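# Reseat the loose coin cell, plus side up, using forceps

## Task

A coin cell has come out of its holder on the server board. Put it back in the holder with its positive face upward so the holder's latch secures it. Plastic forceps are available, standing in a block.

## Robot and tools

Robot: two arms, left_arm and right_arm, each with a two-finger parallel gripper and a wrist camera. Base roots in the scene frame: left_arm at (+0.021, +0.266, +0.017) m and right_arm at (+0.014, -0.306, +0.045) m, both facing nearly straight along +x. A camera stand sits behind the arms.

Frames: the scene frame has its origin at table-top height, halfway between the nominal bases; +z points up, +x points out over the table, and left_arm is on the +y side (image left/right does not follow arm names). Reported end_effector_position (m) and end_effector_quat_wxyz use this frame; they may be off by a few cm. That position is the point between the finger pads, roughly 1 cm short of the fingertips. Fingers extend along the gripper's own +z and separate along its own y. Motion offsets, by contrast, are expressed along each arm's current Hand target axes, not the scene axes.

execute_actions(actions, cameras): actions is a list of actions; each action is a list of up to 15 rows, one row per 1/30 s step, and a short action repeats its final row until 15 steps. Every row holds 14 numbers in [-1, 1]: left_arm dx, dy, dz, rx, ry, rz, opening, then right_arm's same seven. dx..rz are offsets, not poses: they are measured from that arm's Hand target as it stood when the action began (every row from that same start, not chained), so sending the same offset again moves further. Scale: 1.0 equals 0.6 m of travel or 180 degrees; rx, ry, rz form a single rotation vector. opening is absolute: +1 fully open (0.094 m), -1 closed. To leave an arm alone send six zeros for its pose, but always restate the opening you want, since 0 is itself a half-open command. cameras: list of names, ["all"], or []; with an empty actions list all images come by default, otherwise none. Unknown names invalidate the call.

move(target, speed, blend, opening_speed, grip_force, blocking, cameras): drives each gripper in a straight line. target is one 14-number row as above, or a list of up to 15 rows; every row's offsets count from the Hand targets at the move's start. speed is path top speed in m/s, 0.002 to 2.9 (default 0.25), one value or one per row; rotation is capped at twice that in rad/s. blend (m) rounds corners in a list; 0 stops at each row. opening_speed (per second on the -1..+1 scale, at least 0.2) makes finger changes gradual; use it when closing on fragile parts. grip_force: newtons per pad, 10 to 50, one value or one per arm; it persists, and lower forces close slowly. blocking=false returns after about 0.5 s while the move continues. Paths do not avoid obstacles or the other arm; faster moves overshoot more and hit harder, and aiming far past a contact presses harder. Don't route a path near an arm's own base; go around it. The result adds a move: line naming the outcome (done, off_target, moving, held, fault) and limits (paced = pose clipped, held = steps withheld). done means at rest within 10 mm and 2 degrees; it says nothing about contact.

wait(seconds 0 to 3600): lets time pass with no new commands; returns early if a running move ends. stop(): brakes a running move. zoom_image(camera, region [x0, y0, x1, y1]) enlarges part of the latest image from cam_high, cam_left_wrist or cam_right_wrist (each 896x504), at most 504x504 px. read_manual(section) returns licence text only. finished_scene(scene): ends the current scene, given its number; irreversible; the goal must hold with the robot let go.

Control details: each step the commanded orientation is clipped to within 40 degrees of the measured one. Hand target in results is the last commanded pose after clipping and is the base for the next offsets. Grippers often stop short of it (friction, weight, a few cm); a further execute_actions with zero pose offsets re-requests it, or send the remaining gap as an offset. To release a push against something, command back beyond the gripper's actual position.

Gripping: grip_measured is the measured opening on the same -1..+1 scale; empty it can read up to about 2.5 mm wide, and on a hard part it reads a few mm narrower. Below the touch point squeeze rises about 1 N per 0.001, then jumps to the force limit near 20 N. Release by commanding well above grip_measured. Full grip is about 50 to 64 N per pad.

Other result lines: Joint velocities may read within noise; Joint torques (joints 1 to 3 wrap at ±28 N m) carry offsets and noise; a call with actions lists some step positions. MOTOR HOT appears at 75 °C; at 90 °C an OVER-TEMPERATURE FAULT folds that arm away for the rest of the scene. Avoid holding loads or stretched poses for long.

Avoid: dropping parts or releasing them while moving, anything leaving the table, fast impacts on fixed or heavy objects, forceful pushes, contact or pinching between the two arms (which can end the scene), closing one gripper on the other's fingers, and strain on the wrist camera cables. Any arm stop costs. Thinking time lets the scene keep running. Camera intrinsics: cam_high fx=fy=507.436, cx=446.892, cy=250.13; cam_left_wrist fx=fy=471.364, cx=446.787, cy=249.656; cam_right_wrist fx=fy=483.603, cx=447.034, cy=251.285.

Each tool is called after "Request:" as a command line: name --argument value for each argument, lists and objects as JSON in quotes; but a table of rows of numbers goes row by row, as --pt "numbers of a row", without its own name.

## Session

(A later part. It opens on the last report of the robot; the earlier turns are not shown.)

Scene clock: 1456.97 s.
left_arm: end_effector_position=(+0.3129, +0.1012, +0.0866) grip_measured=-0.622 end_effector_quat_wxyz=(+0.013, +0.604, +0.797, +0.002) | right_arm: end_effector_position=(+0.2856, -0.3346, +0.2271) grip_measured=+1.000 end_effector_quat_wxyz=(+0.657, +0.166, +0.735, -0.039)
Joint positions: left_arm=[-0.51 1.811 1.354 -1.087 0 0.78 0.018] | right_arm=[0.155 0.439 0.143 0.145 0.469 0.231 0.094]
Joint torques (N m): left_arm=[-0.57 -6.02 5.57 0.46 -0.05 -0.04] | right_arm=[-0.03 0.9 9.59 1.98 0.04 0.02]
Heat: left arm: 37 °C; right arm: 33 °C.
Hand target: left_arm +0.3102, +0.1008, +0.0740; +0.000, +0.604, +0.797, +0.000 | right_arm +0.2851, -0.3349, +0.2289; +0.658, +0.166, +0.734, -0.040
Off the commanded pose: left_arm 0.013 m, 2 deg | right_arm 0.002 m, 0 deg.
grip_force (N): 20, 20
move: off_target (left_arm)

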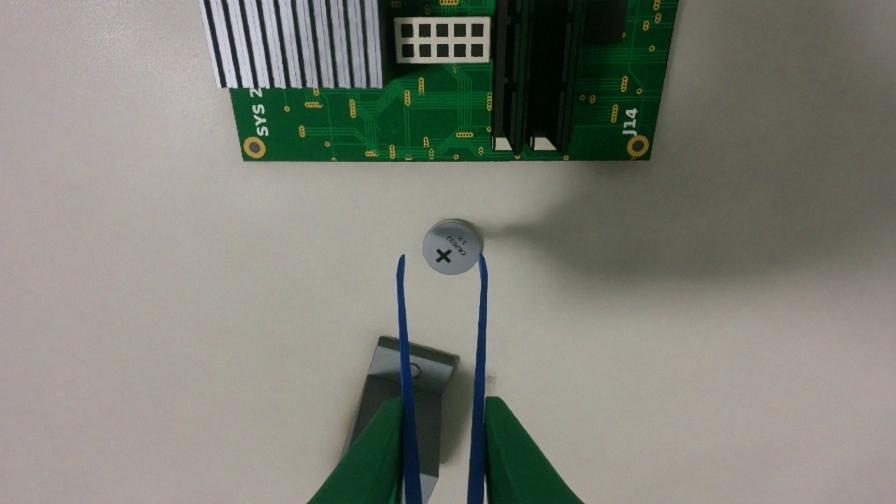

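Request:
move --target '[0.0072, -0.0058, 0.013, 0, 0, 0, -0.62, 0, 0, 0, 0, 0, 0, 1]' --speed 0.05 --cameras '["cam_left_wrist"]'

Request:
zoom_image --camera "cam_left_wrist" --region '[380, 210, 510, 340]'

Scene clock: 1466.53 s.
left_arm: end_effector_position=(+0.3082, +0.1040, +0.0754) grip_measured=-0.622 end_effector_quat_wxyz=(+0.008, +0.604, +0.797, +0.001) | right_arm: end_effector_position=(+0.2856, -0.3346, +0.2271) grip_measured=+1.000 end_effector_quat_wxyz=(+0.657, +0.166, +0.735, -0.039)
Joint positions: left_arm=[-0.51 1.811 1.308 -1.052 0 0.78 0.018] | right_arm=[0.155 0.439 0.143 0.145 0.469 0.231 0.094]
Joint torques (N m): left_arm=[-0.43 -6.89 5.44 0.42 -0.05 -0.02] | right_arm=[-0.05 0.9 9.58 1.99 0.04 0.02]
Heat: left arm: 36 °C; right arm: 33 °C.
Hand target: left_arm +0.3057, +0.1040, +0.0662; +0.000, +0.604, +0.797, +0.000 | right_arm +0.2851, -0.3349, +0.2289; +0.658, +0.166, +0.734, -0.040
Off the commanded pose: left_arm 0.010 m, 1 deg | right_arm 0.002 m, 0 deg.
grip_force (N): 20, 20
move: done

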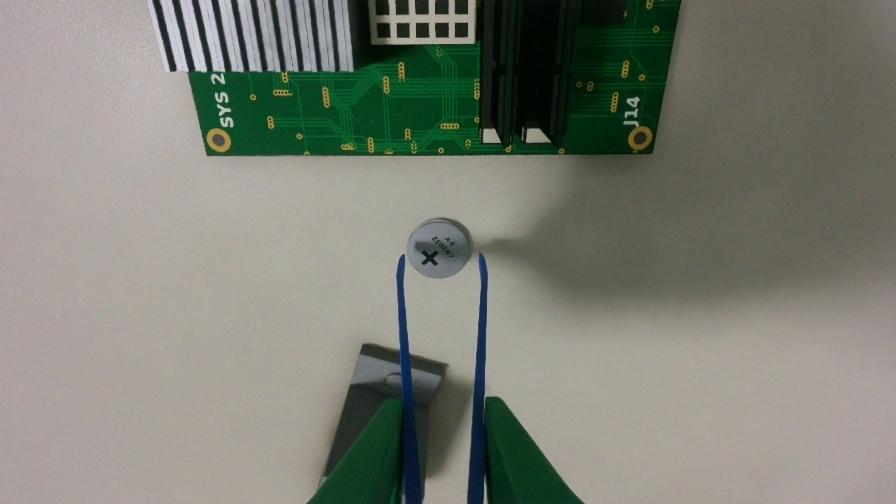

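Scaled by 3.877 from the camera's image (finer frame: 1280x720).

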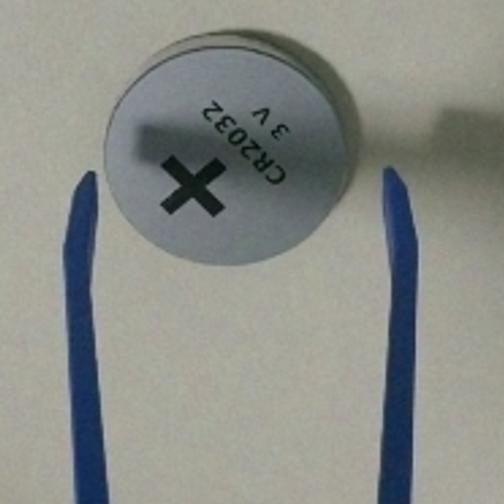

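Request:
move --target '[-0.004, 0.0022, 0.005, 0, 0, 0, -0.62, 0, 0, 0, 0, 0, 0, 1]' --speed 0.03 --cameras '["cam_left_wrist"]'

Request:
zoom_image --camera "cam_left_wrist" --region '[380, 210, 510, 340]'

Scene clock: 1476.63 s.
left_arm: end_effector_position=(+0.3101, +0.1029, +0.0754) grip_measured=-0.622 end_effector_quat_wxyz=(+0.012, +0.604, +0.797, +0.002) | right_arm: end_effector_position=(+0.2856, -0.3346, +0.2271) grip_measured=+1.000 end_effector_quat_wxyz=(+0.657, +0.166, +0.735, -0.039)
Joint positions: left_arm=[-0.51 1.811 1.308 -1.043 0 0.78 0.018] | right_arm=[0.155 0.439 0.143 0.145 0.469 0.231 0.094]
Joint torques (N m): left_arm=[-0.66 -5.9 5.71 0.45 -0.06 -0.04] | right_arm=[-0.03 0.91 9.59 1.99 0.05 0.02]
Heat: left arm: 36 °C; right arm: 33 °C.
Hand target: left_arm +0.3077, +0.1021, +0.0632; +0.000, +0.604, +0.797, +0.000 | right_arm +0.2851, -0.3349, +0.2289; +0.658, +0.166, +0.734, -0.040
Off the commanded pose: left_arm 0.013 m, 1 deg | right_arm 0.002 m, 0 deg.
grip_force (N): 20, 20
move: off_target (left_arm)

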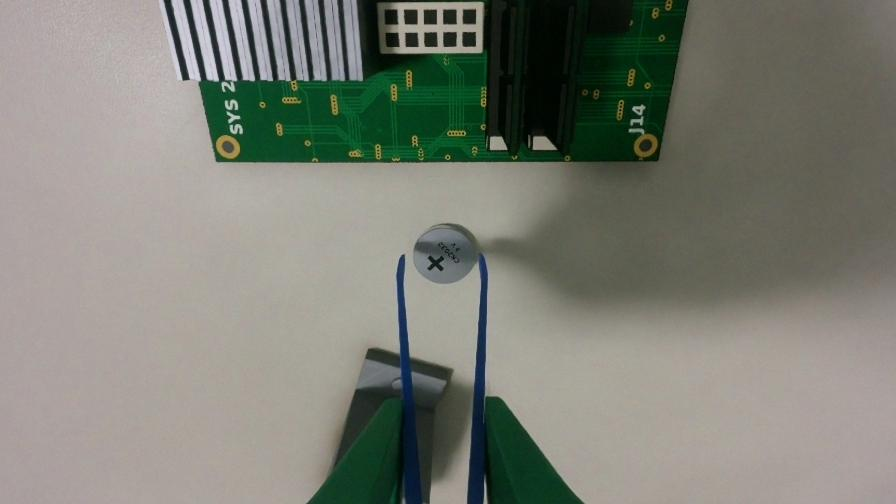

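Scaled by 3.877 from the camera's image (finer frame: 1280x720).

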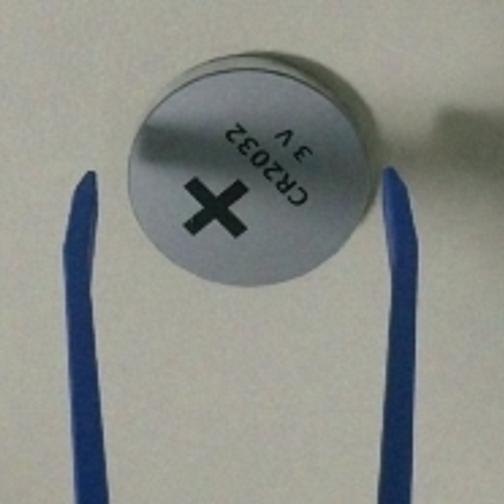

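Request:
move --target '[0.0, -0.0008, 0.004, 0, 0, 0, -0.62, 0, 0, 0, 0, 0, 0, 1]' --speed 0.02 --cameras '["cam_left_wrist"]'

Request:
zoom_image --camera "cam_left_wrist" --region '[380, 210, 510, 340]'

Scene clock: 1484.67 s.
left_arm: end_effector_position=(+0.3120, +0.1018, +0.0755) grip_measured=-0.622 end_effector_quat_wxyz=(+0.016, +0.603, +0.797, +0.002) | right_arm: end_effector_position=(+0.2856, -0.3346, +0.2271) grip_measured=+1.000 end_effector_quat_wxyz=(+0.657, +0.166, +0.735, -0.039)
Joint positions: left_arm=[-0.51 1.811 1.308 -1.034 0 0.779 0.018] | right_arm=[0.155 0.439 0.143 0.145 0.469 0.231 0.094]
Joint torques (N m): left_arm=[-0.72 -5.83 5.08 0.47 -0.04 -0.05] | right_arm=[-0.03 0.9 9.59 1.99 0.05 0.02]
Heat: left arm: 35 °C; right arm: 33 °C.
Hand target: left_arm +0.3072, +0.1019, +0.0608; +0.000, +0.604, +0.797, +0.000 | right_arm +0.2851, -0.3349, +0.2289; +0.658, +0.166, +0.734, -0.040
Off the commanded pose: left_arm 0.015 m, 2 deg | right_arm 0.002 m, 0 deg.
grip_force (N): 20, 20
move: off_target (left_arm)

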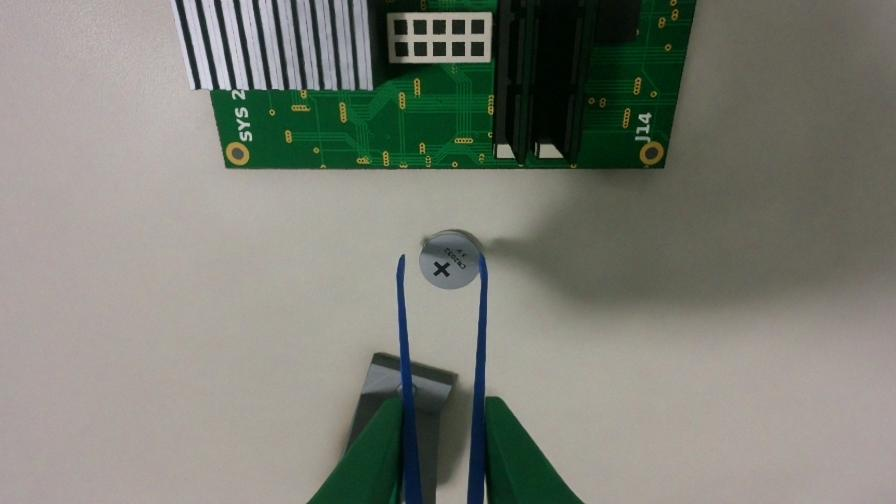

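Scaled by 3.877 from the camera's image (finer frame: 1280x720).

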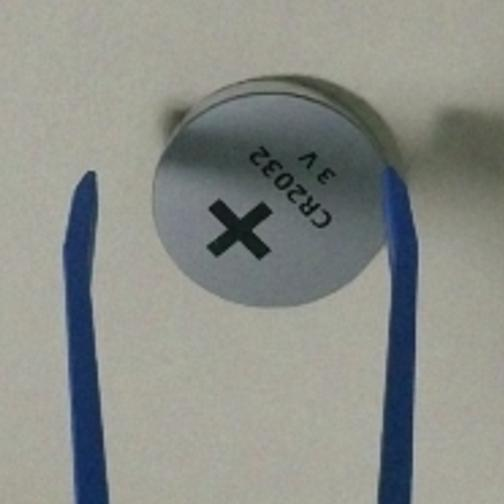

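Request:
move --pt "0.0008 -0.0003 -0.0403 0 0 0 -0.62 0 0 0 0 0 0 1" --pt "0.0008 -0.0003 -0.0048 0 0 0 -0.62 0 0 0 0 0 0 1" --speed 0.06 --cameras '["cam_left_wrist"]'

Request:
zoom_image --camera "cam_left_wrist" --region '[380, 210, 510, 340]'

Scene clock: 1514.33 s.
left_arm: end_effector_position=(+0.3101, +0.1029, +0.0756) grip_measured=-0.622 end_effector_quat_wxyz=(+0.012, +0.603, +0.797, +0.002) | right_arm: end_effector_position=(+0.2856, -0.3346, +0.2271) grip_measured=+1.000 end_effector_quat_wxyz=(+0.657, +0.166, +0.735, -0.039)
Joint positions: left_arm=[-0.51 1.811 1.309 -1.044 0 0.779 0.018] | right_arm=[0.155 0.439 0.143 0.145 0.469 0.231 0.094]
Joint torques (N m): left_arm=[-0.65 -6.16 5.44 0.45 -0.04 -0.03] | right_arm=[-0.03 0.91 9.59 1.98 0.04 0.01]
Heat: left arm: 35 °C; right arm: 33 °C.
Hand target: left_arm +0.3068, +0.1024, +0.0636; +0.000, +0.604, +0.797, +0.000 | right_arm +0.2851, -0.3349, +0.2289; +0.658, +0.166, +0.734, -0.040
Off the commanded pose: left_arm 0.012 m, 1 deg | right_arm 0.002 m, 0 deg.
grip_force (N): 20, 20
move: off_target (left_arm)

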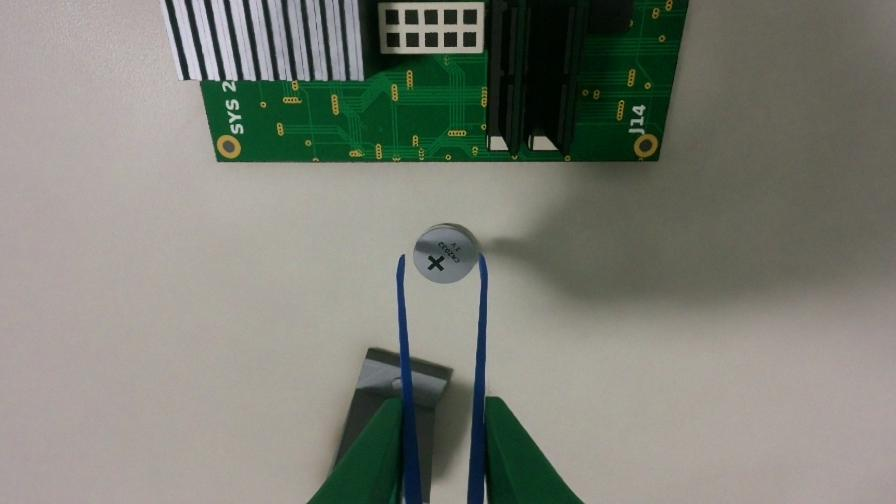

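Scaled by 3.877 from the camera's image (finer frame: 1280x720).

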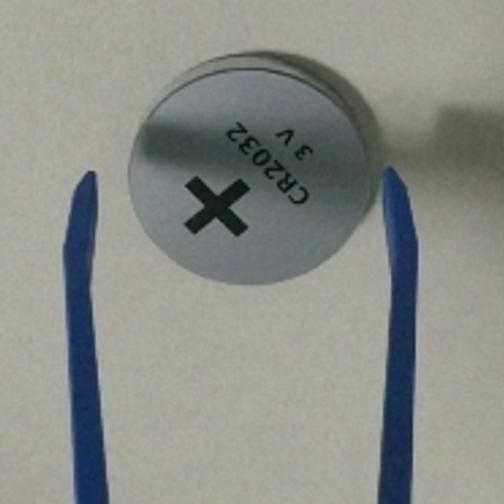

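Request:
move --target '[0.0009, -0.0032, 0.0075, 0, 0, 0, -0.62, 0, 0, 0, 0, 0, 0, 1]' --speed 0.02 --cameras '["cam_left_wrist"]'

Request:
zoom_image --camera "cam_left_wrist" --region '[380, 210, 510, 340]'

Scene clock: 1529.07 s.
left_arm: end_effector_position=(+0.3080, +0.1026, +0.0708) grip_measured=-0.622 end_effector_quat_wxyz=(+0.011, +0.604, +0.797, +0.002) | right_arm: end_effector_position=(+0.2856, -0.3346, +0.2271) grip_measured=+1.000 end_effector_quat_wxyz=(+0.657, +0.166, +0.735, -0.039)
Joint positions: left_arm=[-0.514 1.811 1.289 -1.026 0 0.777 0.018] | right_arm=[0.155 0.439 0.143 0.145 0.469 0.231 0.094]
Joint torques (N m): left_arm=[-0.55 -6.23 5.44 0.46 -0.04 -0.04] | right_arm=[-0.03 0.91 9.59 1.99 0.04 0.02]
Heat: left arm: 34 °C; right arm: 33 °C.
Hand target: left_arm +0.3048, +0.1024, +0.0591; +0.000, +0.604, +0.797, +0.000 | right_arm +0.2851, -0.3349, +0.2289; +0.658, +0.166, +0.734, -0.040
Off the commanded pose: left_arm 0.012 m, 1 deg | right_arm 0.002 m, 0 deg.
grip_force (N): 20, 20
move: off_target (left_arm)

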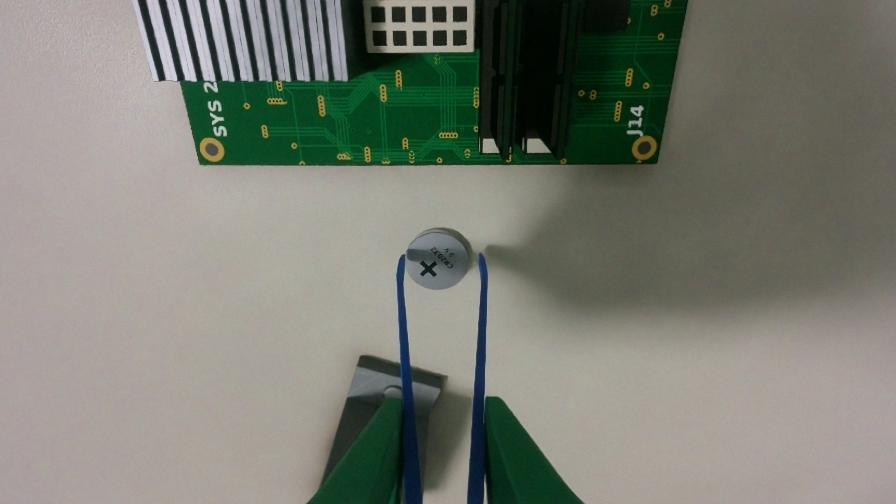

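Scaled by 3.877 from the camera's image (finer frame: 1280x720).

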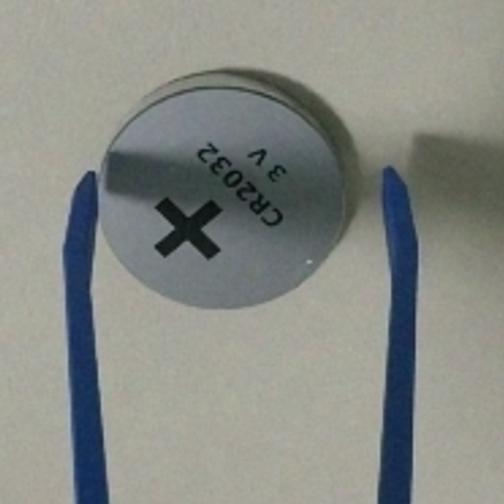

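Request:
zoom_image --camera "cam_left_wrist" --region '[390, 215, 490, 305]'

Scaled by 5.040 from the camera's image (finer frame: 1280x720).

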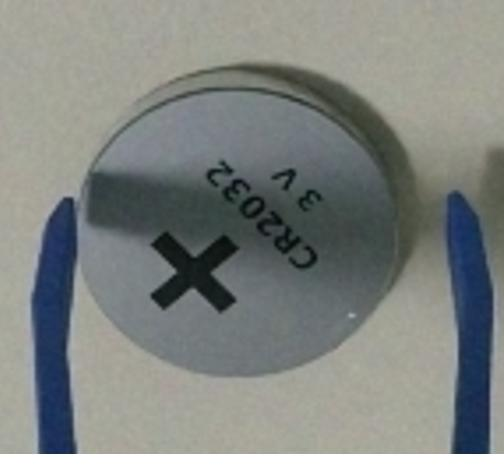

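Request:
move --target '[0, 0, 0, 0, 0, 0, -0.69, 0, 0, 0, 0, 0, 0, 1]' --opening_speed 0.2 --cameras '["cam_left_wrist"]'

Request:
zoom_image --camera "cam_left_wrist" --region '[390, 215, 490, 305]'

Scene clock: 1550.27 s.
left_arm: end_effector_position=(+0.3082, +0.1025, +0.0708) grip_measured=-0.687 end_effector_quat_wxyz=(+0.012, +0.604, +0.797, +0.002) | right_arm: end_effector_position=(+0.2856, -0.3346, +0.2271) grip_measured=+1.000 end_effector_quat_wxyz=(+0.657, +0.166, +0.735, -0.039)
Joint positions: left_arm=[-0.514 1.811 1.289 -1.025 0 0.777 0.015] | right_arm=[0.155 0.439 0.143 0.145 0.469 0.231 0.094]
Joint torques (N m): left_arm=[-0.57 -6.23 5.44 0.45 -0.04 -0.05] | right_arm=[-0.03 0.91 9.59 1.99 0.05 0.02]
Heat: left arm: 34 °C; right arm: 33 °C.
Hand target: left_arm +0.3049, +0.1023, +0.0591; +0.000, +0.604, +0.797, +0.000 | right_arm +0.2851, -0.3349, +0.2289; +0.658, +0.166, +0.734, -0.040
Off the commanded pose: left_arm 0.012 m, 1 deg | right_arm 0.002 m, 0 deg.
grip_force (N): 20, 20
move: done

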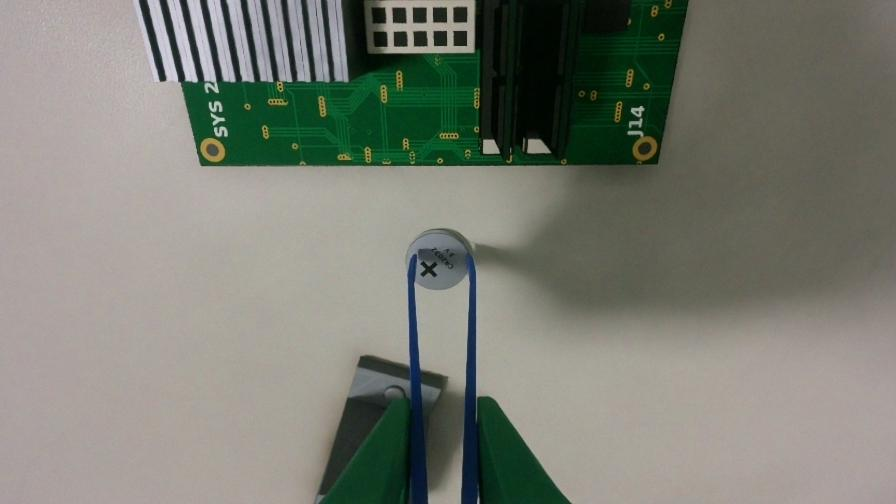

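Scaled by 5.040 from the camera's image (finer frame: 1280x720).

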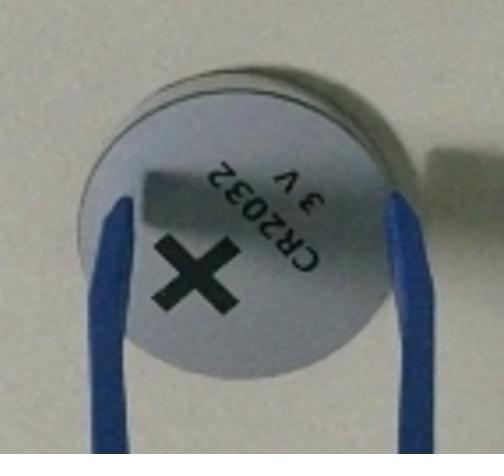

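Request:
move --pt "0 0 0 0 0 0 -0.612 0 0 0 0 0 0 1" --pt "0.0057 0.0027 -0.0682 0 0 0 -0.612 0 0 0 0 0 0 1" --pt "0.0057 0.0027 -0.01 0 0 0 -0.612 0 0 0 0 0 0 1" --speed 0.06 --cameras '["cam_left_wrist"]'

Request:
zoom_image --camera "cam_left_wrist" --region '[390, 215, 490, 305]'

Scene clock: 1572.57 s.
left_arm: end_effector_position=(+0.3062, +0.1036, +0.0732) grip_measured=-0.614 end_effector_quat_wxyz=(+0.006, +0.604, +0.797, +0.001) | right_arm: end_effector_position=(+0.2856, -0.3346, +0.2271) grip_measured=+1.000 end_effector_quat_wxyz=(+0.657, +0.166, +0.735, -0.039)
Joint positions: left_arm=[-0.514 1.811 1.299 -1.047 0 0.777 0.018] | right_arm=[0.155 0.439 0.143 0.145 0.469 0.231 0.094]
Joint torques (N m): left_arm=[0.4 -7.15 5.42 0.42 -0.04 0.09] | right_arm=[-0.05 0.91 9.59 1.99 0.05 0.02]
Heat: left arm: 34 °C; right arm: 33 °C.
Hand target: left_arm +0.3054, +0.1061, +0.0651; +0.000, +0.604, +0.797, +0.000 | right_arm +0.2851, -0.3349, +0.2289; +0.658, +0.166, +0.734, -0.040
Off the commanded pose: left_arm 0.008 m, 1 deg | right_arm 0.002 m, 0 deg.
grip_force (N): 20, 20
move: done

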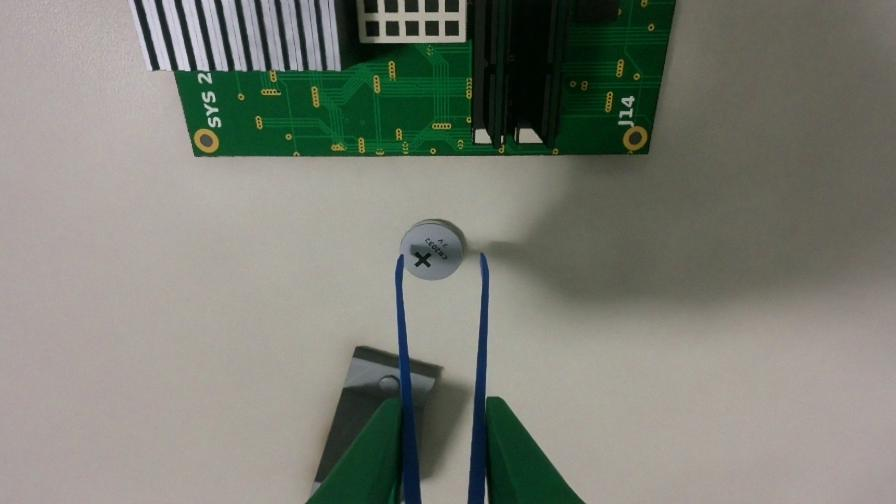

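Scaled by 5.040 from the camera's image (finer frame: 1280x720).

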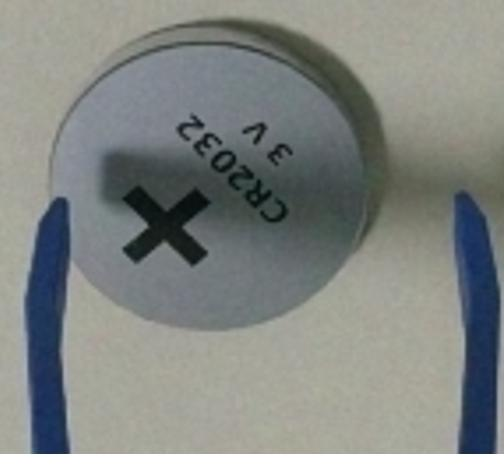

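Request:
move --target '[0.0045, 0.0065, 0, 0, 0, 0, -0.612, 0, 0, 0, 0, 0, 0, 1]' --speed 0.05 --cameras '["cam_left_wrist"]'

Request:
zoom_image --camera "cam_left_wrist" --region '[390, 215, 490, 305]'

Scene clock: 1584.73 s.
left_arm: end_effector_position=(+0.3089, +0.1082, +0.0732) grip_measured=-0.614 end_effector_quat_wxyz=(+0.006, +0.602, +0.798, +0.001) | right_arm: end_effector_position=(+0.2856, -0.3346, +0.2271) grip_measured=+1.000 end_effector_quat_wxyz=(+0.657, +0.166, +0.735, -0.039)
Joint positions: left_arm=[-0.498 1.811 1.299 -1.047 -0.001 0.788 0.018] | right_arm=[0.155 0.439 0.143 0.145 0.469 0.231 0.094]
Joint torques (N m): left_arm=[0.27 -6.87 5.76 0.42 -0.04 0.11] | right_arm=[-0.03 0.9 9.59 1.99 0.05 0.02]
Heat: left arm: 34 °C; right arm: 33 °C.
Hand target: left_arm +0.3084, +0.1098, +0.0651; +0.000, +0.604, +0.797, +0.000 | right_arm +0.2851, -0.3349, +0.2289; +0.658, +0.166, +0.734, -0.040
Off the commanded pose: left_arm 0.008 m, 1 deg | right_arm 0.002 m, 0 deg.
grip_force (N): 20, 20
move: done

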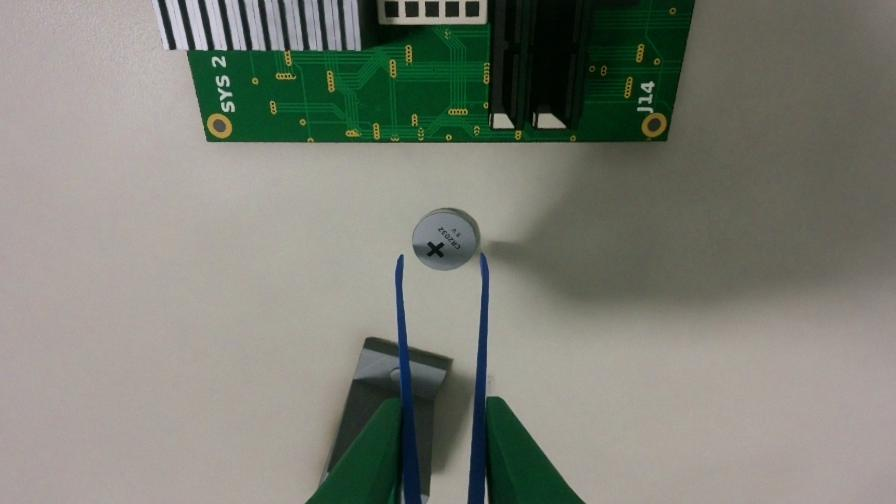

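Scaled by 5.040 from the camera's image (finer frame: 1280x720).

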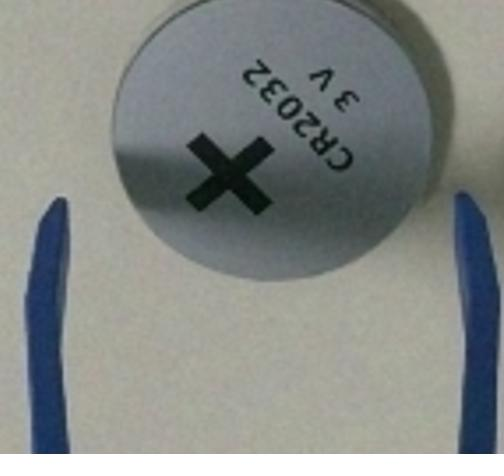

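Request:
move --target '[0, 0, 0.0142, 0, 0, 0, -0.612, 0, 0, 0, 0, 0, 0, 1]' --speed 0.04 --cameras '["cam_left_wrist"]'

Request:
zoom_image --camera "cam_left_wrist" --region '[390, 215, 490, 305]'

Scene clock: 1594.50 s.
left_arm: end_effector_position=(+0.3103, +0.1074, +0.0687) grip_measured=-0.614 end_effector_quat_wxyz=(+0.012, +0.603, +0.798, +0.002) | right_arm: end_effector_position=(+0.2856, -0.3346, +0.2271) grip_measured=+1.000 end_effector_quat_wxyz=(+0.657, +0.166, +0.735, -0.039)
Joint positions: left_arm=[-0.498 1.811 1.28 -1.016 -0.001 0.789 0.018] | right_arm=[0.155 0.439 0.143 0.145 0.469 0.231 0.094]
Joint torques (N m): left_arm=[0.27 -6.09 5.45 0.46 -0.04 0.1] | right_arm=[-0.03 0.88 9.58 1.99 0.04 0.02]
Heat: left arm: 34 °C; right arm: 33 °C.
Hand target: left_arm +0.3085, +0.1098, +0.0566; +0.000, +0.604, +0.797, +0.000 | right_arm +0.2851, -0.3349, +0.2289; +0.658, +0.166, +0.734, -0.040
Off the commanded pose: left_arm 0.012 m, 1 deg | right_arm 0.002 m, 0 deg.
grip_force (N): 20, 20
move: off_target (left_arm)

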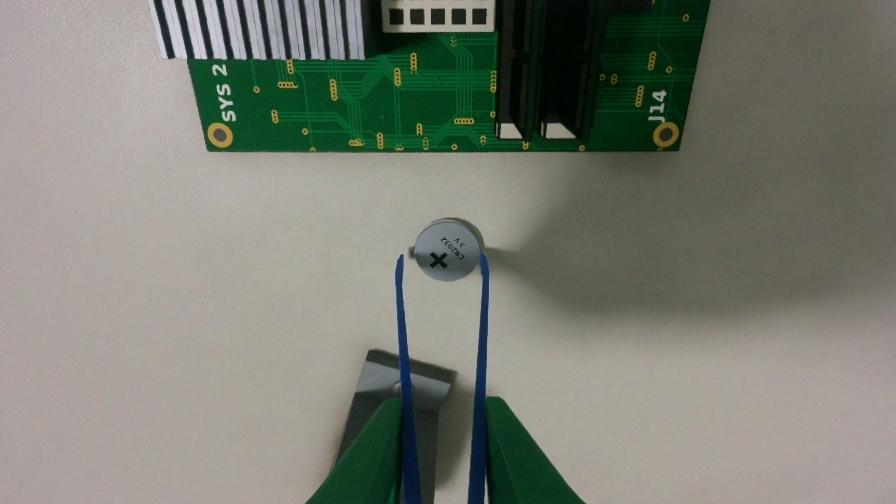

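Scaled by 5.040 from the camera's image (finer frame: 1280x720).

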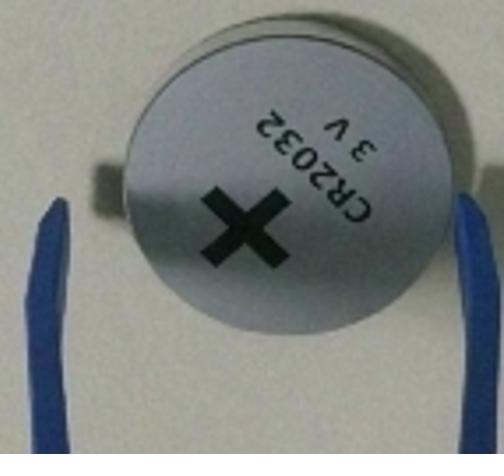

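Request:
move --target '[0.0, -0.0040, 0.0038, 0, 0, 0, -0.612, 0, 0, 0, 0, 0, 0, 1]' --speed 0.02 --cameras '["cam_left_wrist"]'

Request:
zoom_image --camera "cam_left_wrist" --region '[390, 215, 490, 305]'

Scene clock: 1605.37 s.
left_arm: end_effector_position=(+0.3089, +0.1084, +0.0655) grip_measured=-0.614 end_effector_quat_wxyz=(+0.010, +0.603, +0.798, +0.002) | right_arm: end_effector_position=(+0.2856, -0.3346, +0.2271) grip_measured=+1.000 end_effector_quat_wxyz=(+0.657, +0.166, +0.735, -0.039)
Joint positions: left_arm=[-0.498 1.811 1.267 -1.006 -0.002 0.789 0.018] | right_arm=[0.155 0.439 0.143 0.145 0.469 0.231 0.094]
Joint torques (N m): left_arm=[-0.17 -6.32 5.33 0.46 -0.02 0.05] | right_arm=[-0.05 0.9 9.61 1.99 0.04 0.02]
Heat: left arm: 34 °C; right arm: 33 °C.
Hand target: left_arm +0.3061, +0.1092, +0.0543; -0.001, +0.604, +0.797, +0.000 | right_arm +0.2851, -0.3349, +0.2289; +0.658, +0.166, +0.734, -0.040
Off the commanded pose: left_arm 0.012 m, 1 deg | right_arm 0.002 m, 0 deg.
grip_force (N): 20, 20
move: off_target (left_arm)

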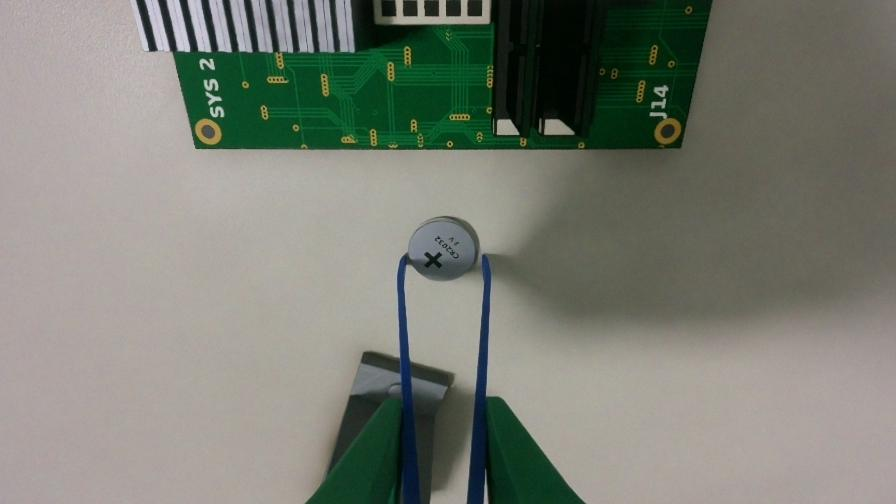

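Scaled by 5.040 from the camera's image (finer frame: 1280x720).

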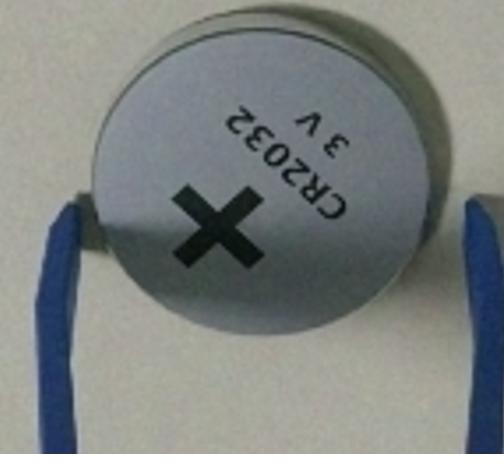

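Request:
move --pt "0.0 0.0 -0.0583 0 0 0 -0.612 0 0 0 0 0 0 1" --pt "-0.0080 -0.0005 -0.0583 0 0 0 -0.612 0 0 0 0 0 0 1" --pt "-0.0080 -0.0005 -0.0125 0 0 0 -0.612 0 0 0 0 0 0 1" --speed 0.08 --cameras '["cam_left_wrist"]'

Request:
zoom_image --camera "cam_left_wrist" --region '[390, 215, 490, 305]'

Scene clock: 1630.23 s.
left_arm: end_effector_position=(+0.3103, +0.1047, +0.0737) grip_measured=-0.614 end_effector_quat_wxyz=(+0.011, +0.604, +0.797, +0.002) | right_arm: end_effector_position=(+0.2856, -0.3346, +0.2271) grip_measured=+1.000 end_effector_quat_wxyz=(+0.657, +0.166, +0.735, -0.039)
Joint positions: left_arm=[-0.506 1.811 1.301 -1.037 -0.002 0.785 0.018] | right_arm=[0.155 0.439 0.143 0.145 0.469 0.231 0.094]
Joint torques (N m): left_arm=[-0.5 -6.2 5.44 0.45 -0.03 -0.05] | right_arm=[-0.06 0.88 9.61 1.99 0.05 0.02]
Heat: left arm: 34 °C; right arm: 33 °C.
Hand target: left_arm +0.3071, +0.1044, +0.0618; +0.000, +0.604, +0.797, +0.000 | right_arm +0.2851, -0.3349, +0.2289; +0.658, +0.166, +0.734, -0.040
Off the commanded pose: left_arm 0.012 m, 1 deg | right_arm 0.002 m, 0 deg.
grip_force (N): 20, 20
move: off_target (left_arm)

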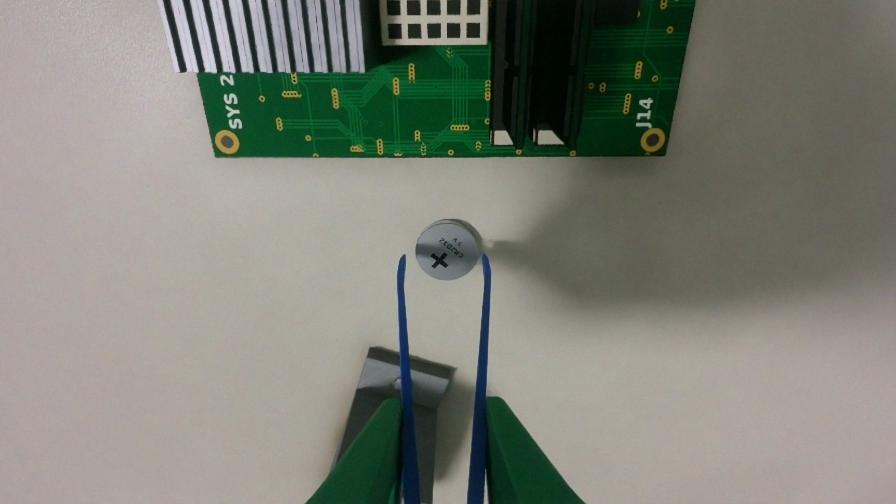

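Scaled by 5.040 from the camera's image (finer frame: 1280x720).

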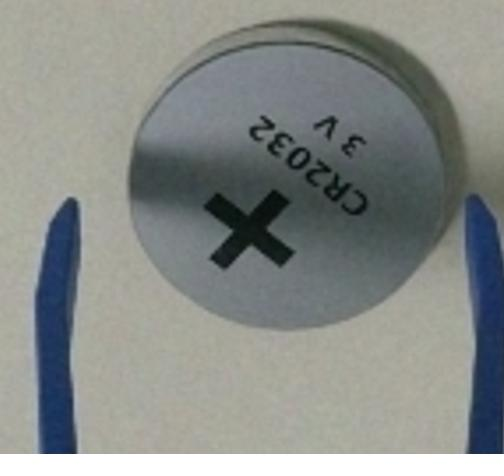

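Request:
move --target '[0.001, -0.001, 0.0128, 0, 0, 0, -0.612, 0, 0, 0, 0, 0, 0, 1]' --speed 0.04 --cameras '["cam_left_wrist"]'

Request:
zoom_image --camera "cam_left_wrist" --region '[390, 215, 490, 305]'

Scene clock: 1642.37 s.
left_arm: end_effector_position=(+0.3099, +0.1049, +0.0678) grip_measured=-0.614 end_effector_quat_wxyz=(+0.014, +0.604, +0.797, +0.003) | right_arm: end_effector_position=(+0.2856, -0.3346, +0.2271) grip_measured=+1.000 end_effector_quat_wxyz=(+0.657, +0.166, +0.735, -0.039)
Joint positions: left_arm=[-0.506 1.811 1.276 -1.007 -0.002 0.785 0.018] | right_arm=[0.155 0.439 0.143 0.145 0.469 0.231 0.094]
Joint torques (N m): left_arm=[-0.51 -5.67 5.42 0.47 -0.03 -0.05] | right_arm=[-0.02 0.9 9.59 1.99 0.05 0.02]
Motor temperatures (°C): left_arm=[21 33 33 23 22 22 24] | right_arm=[24 22 32 33 23 22 23]
Heat: left arm: 33 °C; right arm: 33 °C.
Hand target: left_arm +0.3063, +0.1048, +0.0541; -0.001, +0.604, +0.797, +0.000 | right_arm +0.2851, -0.3349, +0.2289; +0.658, +0.166, +0.734, -0.040
Off the commanded pose: left_arm 0.014 m, 2 deg | right_arm 0.002 m, 0 deg.
grip_force (N): 20, 20
move: off_target (left_arm)

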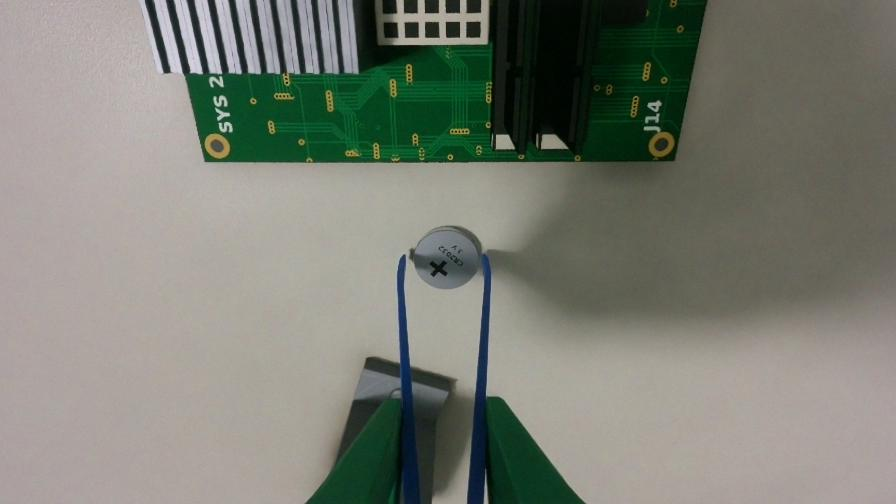

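Scaled by 5.040 from the camera's image (finer frame: 1280x720).

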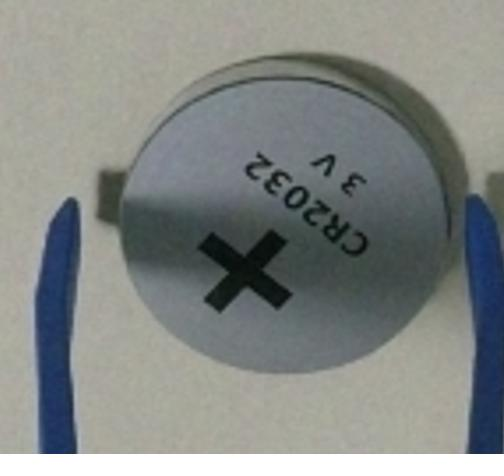

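Request:
move --target '[0.0, -0.0015, 0.0022, 0, 0, 0, -0.612, 0, 0, 0, 0, 0, 0, 1]' --speed 0.02 --cameras '["cam_left_wrist"]'

Request:
zoom_image --camera "cam_left_wrist" --region '[390, 215, 490, 305]'

Scene clock: 1648.77 s.
left_arm: end_effector_position=(+0.3094, +0.1052, +0.0662) grip_measured=-0.614 end_effector_quat_wxyz=(+0.014, +0.603, +0.797, +0.003) | right_arm: end_effector_position=(+0.2856, -0.3346, +0.2271) grip_measured=+1.000 end_effector_quat_wxyz=(+0.657, +0.166, +0.735, -0.039)
Joint positions: left_arm=[-0.506 1.811 1.27 -1.002 -0.002 0.784 0.018] | right_arm=[0.155 0.439 0.143 0.145 0.469 0.231 0.094]
Joint torques (N m): left_arm=[-0.69 -5.7 5.45 0.47 -0.03 -0.05] | right_arm=[-0.05 0.9 9.59 1.99 0.05 0.02]
Heat: left arm: 33 °C; right arm: 33 °C.
Hand target: left_arm +0.3056, +0.1045, +0.0528; +0.000, +0.604, +0.797, +0.000 | right_arm +0.2851, -0.3349, +0.2289; +0.658, +0.166, +0.734, -0.040
Off the commanded pose: left_arm 0.014 m, 2 deg | right_arm 0.002 m, 0 deg.
grip_force (N): 20, 20
move: off_target (left_arm)

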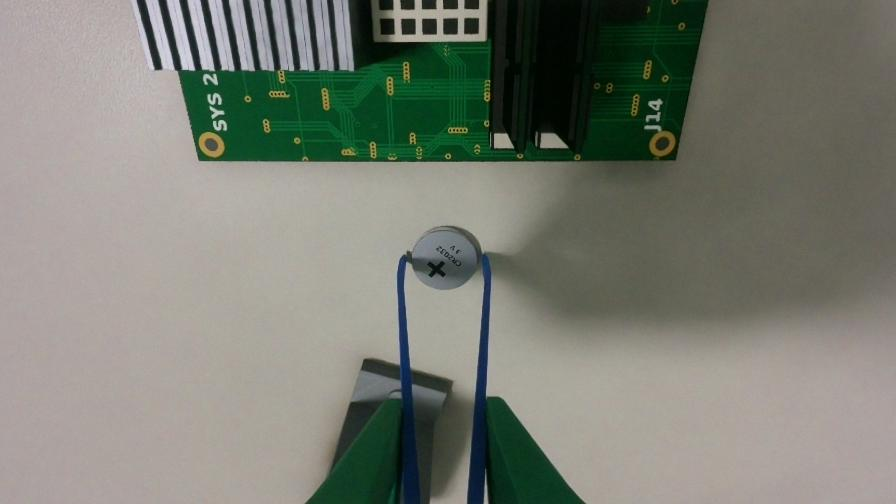

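Scaled by 5.040 from the camera's image (finer frame: 1280x720).

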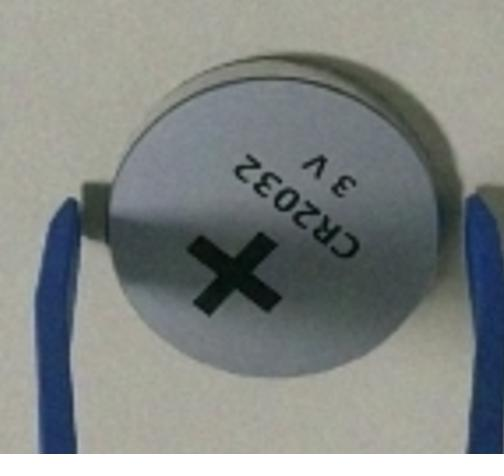

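Request:
move --target '[0, 0, 0, 0, 0, 0, -0.69, 0, 0, 0, 0, 0, 0, 1]' --opening_speed 0.25 --cameras '["cam_left_wrist"]'

Request:
zoom_image --camera "cam_left_wrist" --region '[390, 215, 490, 305]'

Scene clock: 1655.47 s.
left_arm: end_effector_position=(+0.3095, +0.1051, +0.0662) grip_measured=-0.687 end_effector_quat_wxyz=(+0.014, +0.603, +0.797, +0.003) | right_arm: end_effector_position=(+0.2856, -0.3346, +0.2271) grip_measured=+1.000 end_effector_quat_wxyz=(+0.657, +0.166, +0.735, -0.039)
Joint positions: left_arm=[-0.506 1.811 1.27 -1.001 -0.002 0.783 0.015] | right_arm=[0.155 0.439 0.143 0.145 0.469 0.231 0.094]
Joint torques (N m): left_arm=[-0.69 -5.74 5.45 0.47 -0.03 -0.04] | right_arm=[-0.03 0.9 9.58 1.99 0.05 0.02]
Heat: left arm: 33 °C; right arm: 33 °C.
Hand target: left_arm +0.3056, +0.1045, +0.0528; +0.000, +0.604, +0.797, +0.000 | right_arm +0.2851, -0.3349, +0.2289; +0.658, +0.166, +0.734, -0.040
Off the commanded pose: left_arm 0.014 m, 2 deg | right_arm 0.002 m, 0 deg.
grip_force (N): 20, 20
move: done

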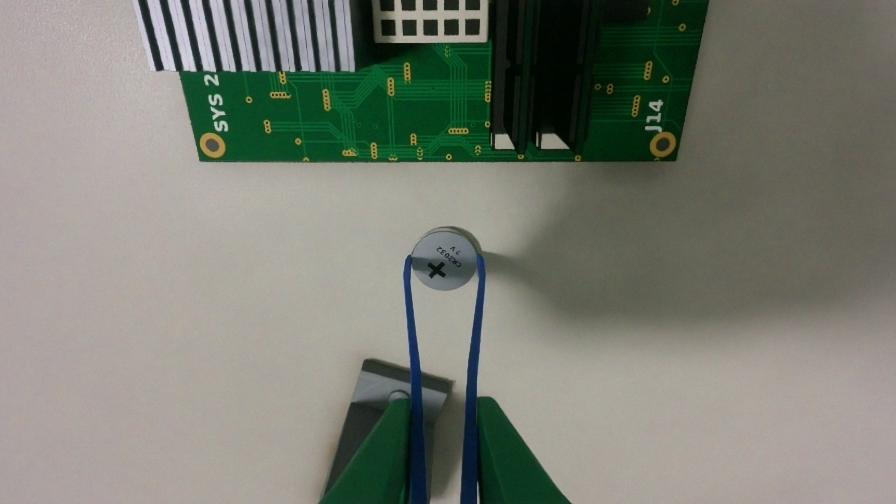

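Scaled by 5.040 from the camera's image (finer frame: 1280x720).

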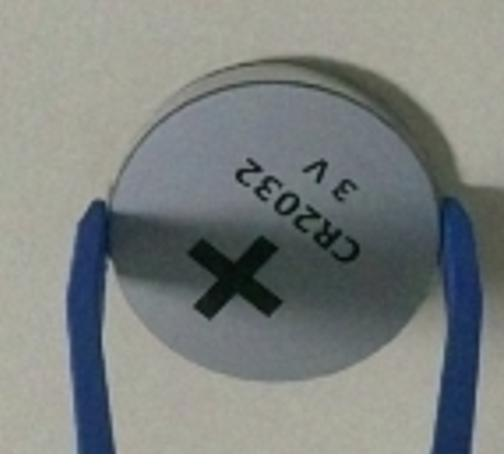

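Request:
move --pt "0 0 0 0 0 0 -0.71 0 0 0 0 0 0 1" --pt "0.0 0.0 -0.145 0 0 0 -0.71 0 0 0 0 0 0 1" --speed 0.08 --cameras '["cam_left_wrist"]'

Request:
zoom_image --camera "cam_left_wrist" --region '[390, 215, 490, 305]'

Scene clock: 1663.97 s.
left_arm: end_effector_position=(+0.3043, +0.1081, +0.1243) grip_measured=-0.707 end_effector_quat_wxyz=(-0.019, +0.603, +0.797, -0.002) | right_arm: end_effector_position=(+0.2856, -0.3346, +0.2271) grip_measured=+1.000 end_effector_quat_wxyz=(+0.657, +0.166, +0.735, -0.039)
Joint positions: left_arm=[-0.506 1.811 1.504 -1.302 -0.002 0.783 0.014] | right_arm=[0.155 0.439 0.143 0.145 0.469 0.231 0.094]
Joint torques (N m): left_arm=[-0.66 -11.02 9.16 -0.05 -0.02 -0.04] | right_arm=[-0.03 0.91 9.59 1.99 0.04 0.02]
Heat: left arm: 33 °C; right arm: 33 °C.
Hand target: left_arm +0.3056, +0.1045, +0.1398; +0.000, +0.604, +0.797, +0.000 | right_arm +0.2851, -0.3349, +0.2289; +0.658, +0.166, +0.734, -0.040
Off the commanded pose: left_arm 0.016 m, 2 deg | right_arm 0.002 m, 0 deg.
grip_force (N): 20, 20
move: off_target (left_arm)

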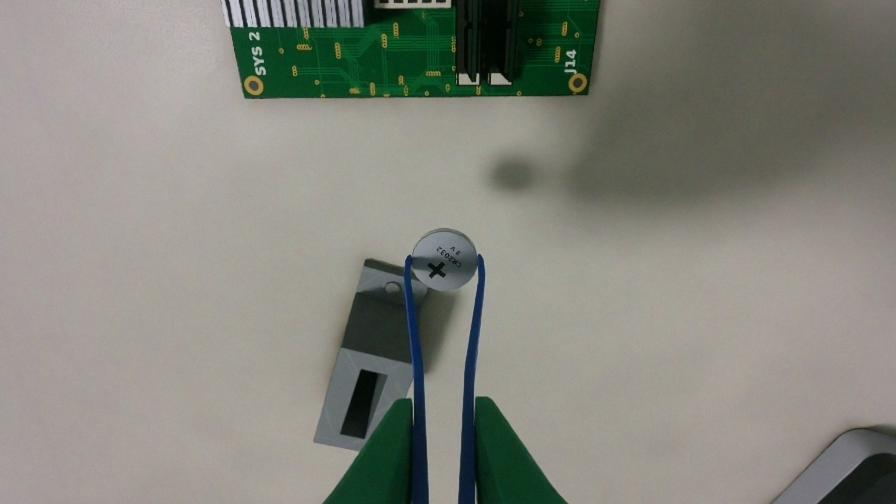

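Scaled by 5.040 from the camera's image (finer frame: 1280x720).

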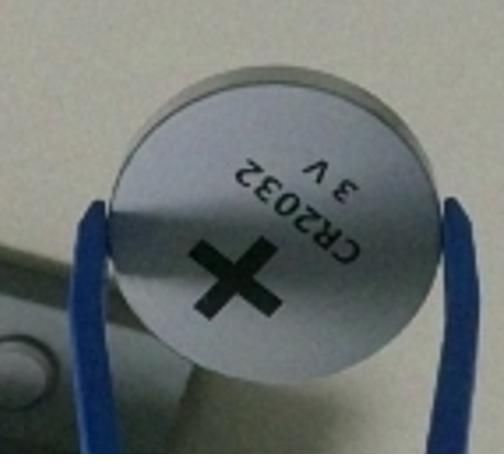

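Request:
move --target '[-0.1833, 0.0176, -0.0170, 0, 0, 0, -0.71, 0, 0, 0, 0, 0, 0, 1]' --speed 0.12 --cameras '["cam_left_wrist"]'

Request:
zoom_image --camera "cam_left_wrist" --region '[390, 60, 530, 300]'

Scene clock: 1702.50 s.
left_arm: end_effector_position=(+0.3449, +0.0033, +0.1577) grip_measured=-0.707 end_effector_quat_wxyz=(+0.014, +0.605, +0.796, +0.000) | right_arm: end_effector_position=(+0.2856, -0.3346, +0.2271) grip_measured=+1.000 end_effector_quat_wxyz=(+0.657, +0.166, +0.735, -0.039)
Joint positions: left_arm=[-0.678 2.147 2.113 -1.509 -0.002 0.617 0.014] | right_arm=[0.155 0.439 0.143 0.145 0.469 0.231 0.094]
Joint torques (N m): left_arm=[-0.27 -8.35 9.13 0.08 -0.03 -0.06] | right_arm=[-0.05 0.91 9.59 1.98 0.05 0.02]
Heat: left arm: 37 °C; right arm: 33 °C.
Hand target: left_arm +0.3455, +0.0014, +0.1500; +0.000, +0.604, +0.797, +0.000 | right_arm +0.2851, -0.3349, +0.2289; +0.658, +0.166, +0.734, -0.040
Off the commanded pose: left_arm 0.008 m, 2 deg | right_arm 0.002 m, 0 deg.
grip_force (N): 20, 20
move: done

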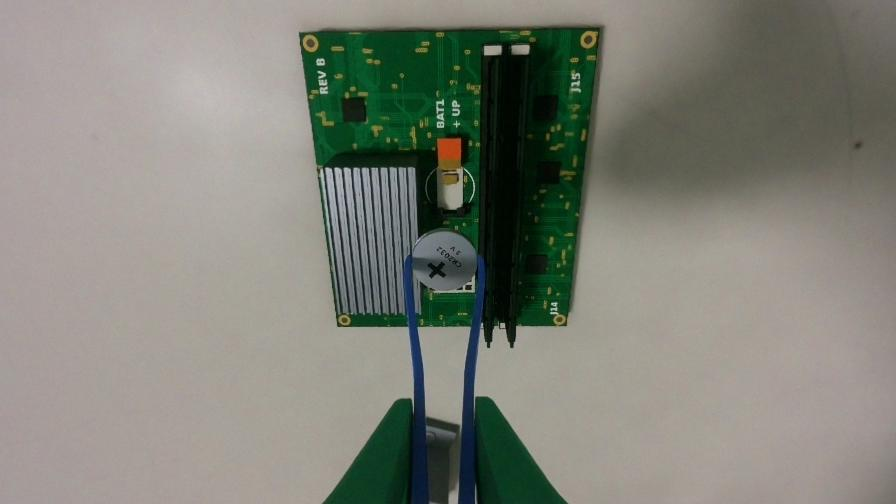

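Scaled by 2.100 from the camera's image (finer frame: 1280x720).

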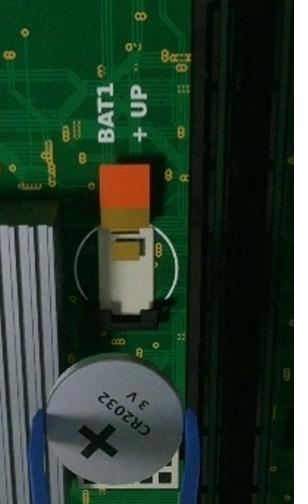

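Request:
zoom_image --camera "cam_left_wrist" --region '[415, 130, 485, 225]'

Scaled by 5.305 from the camera's image (finer frame: 1280x720).

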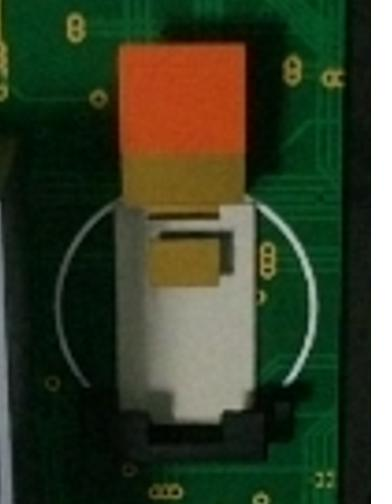

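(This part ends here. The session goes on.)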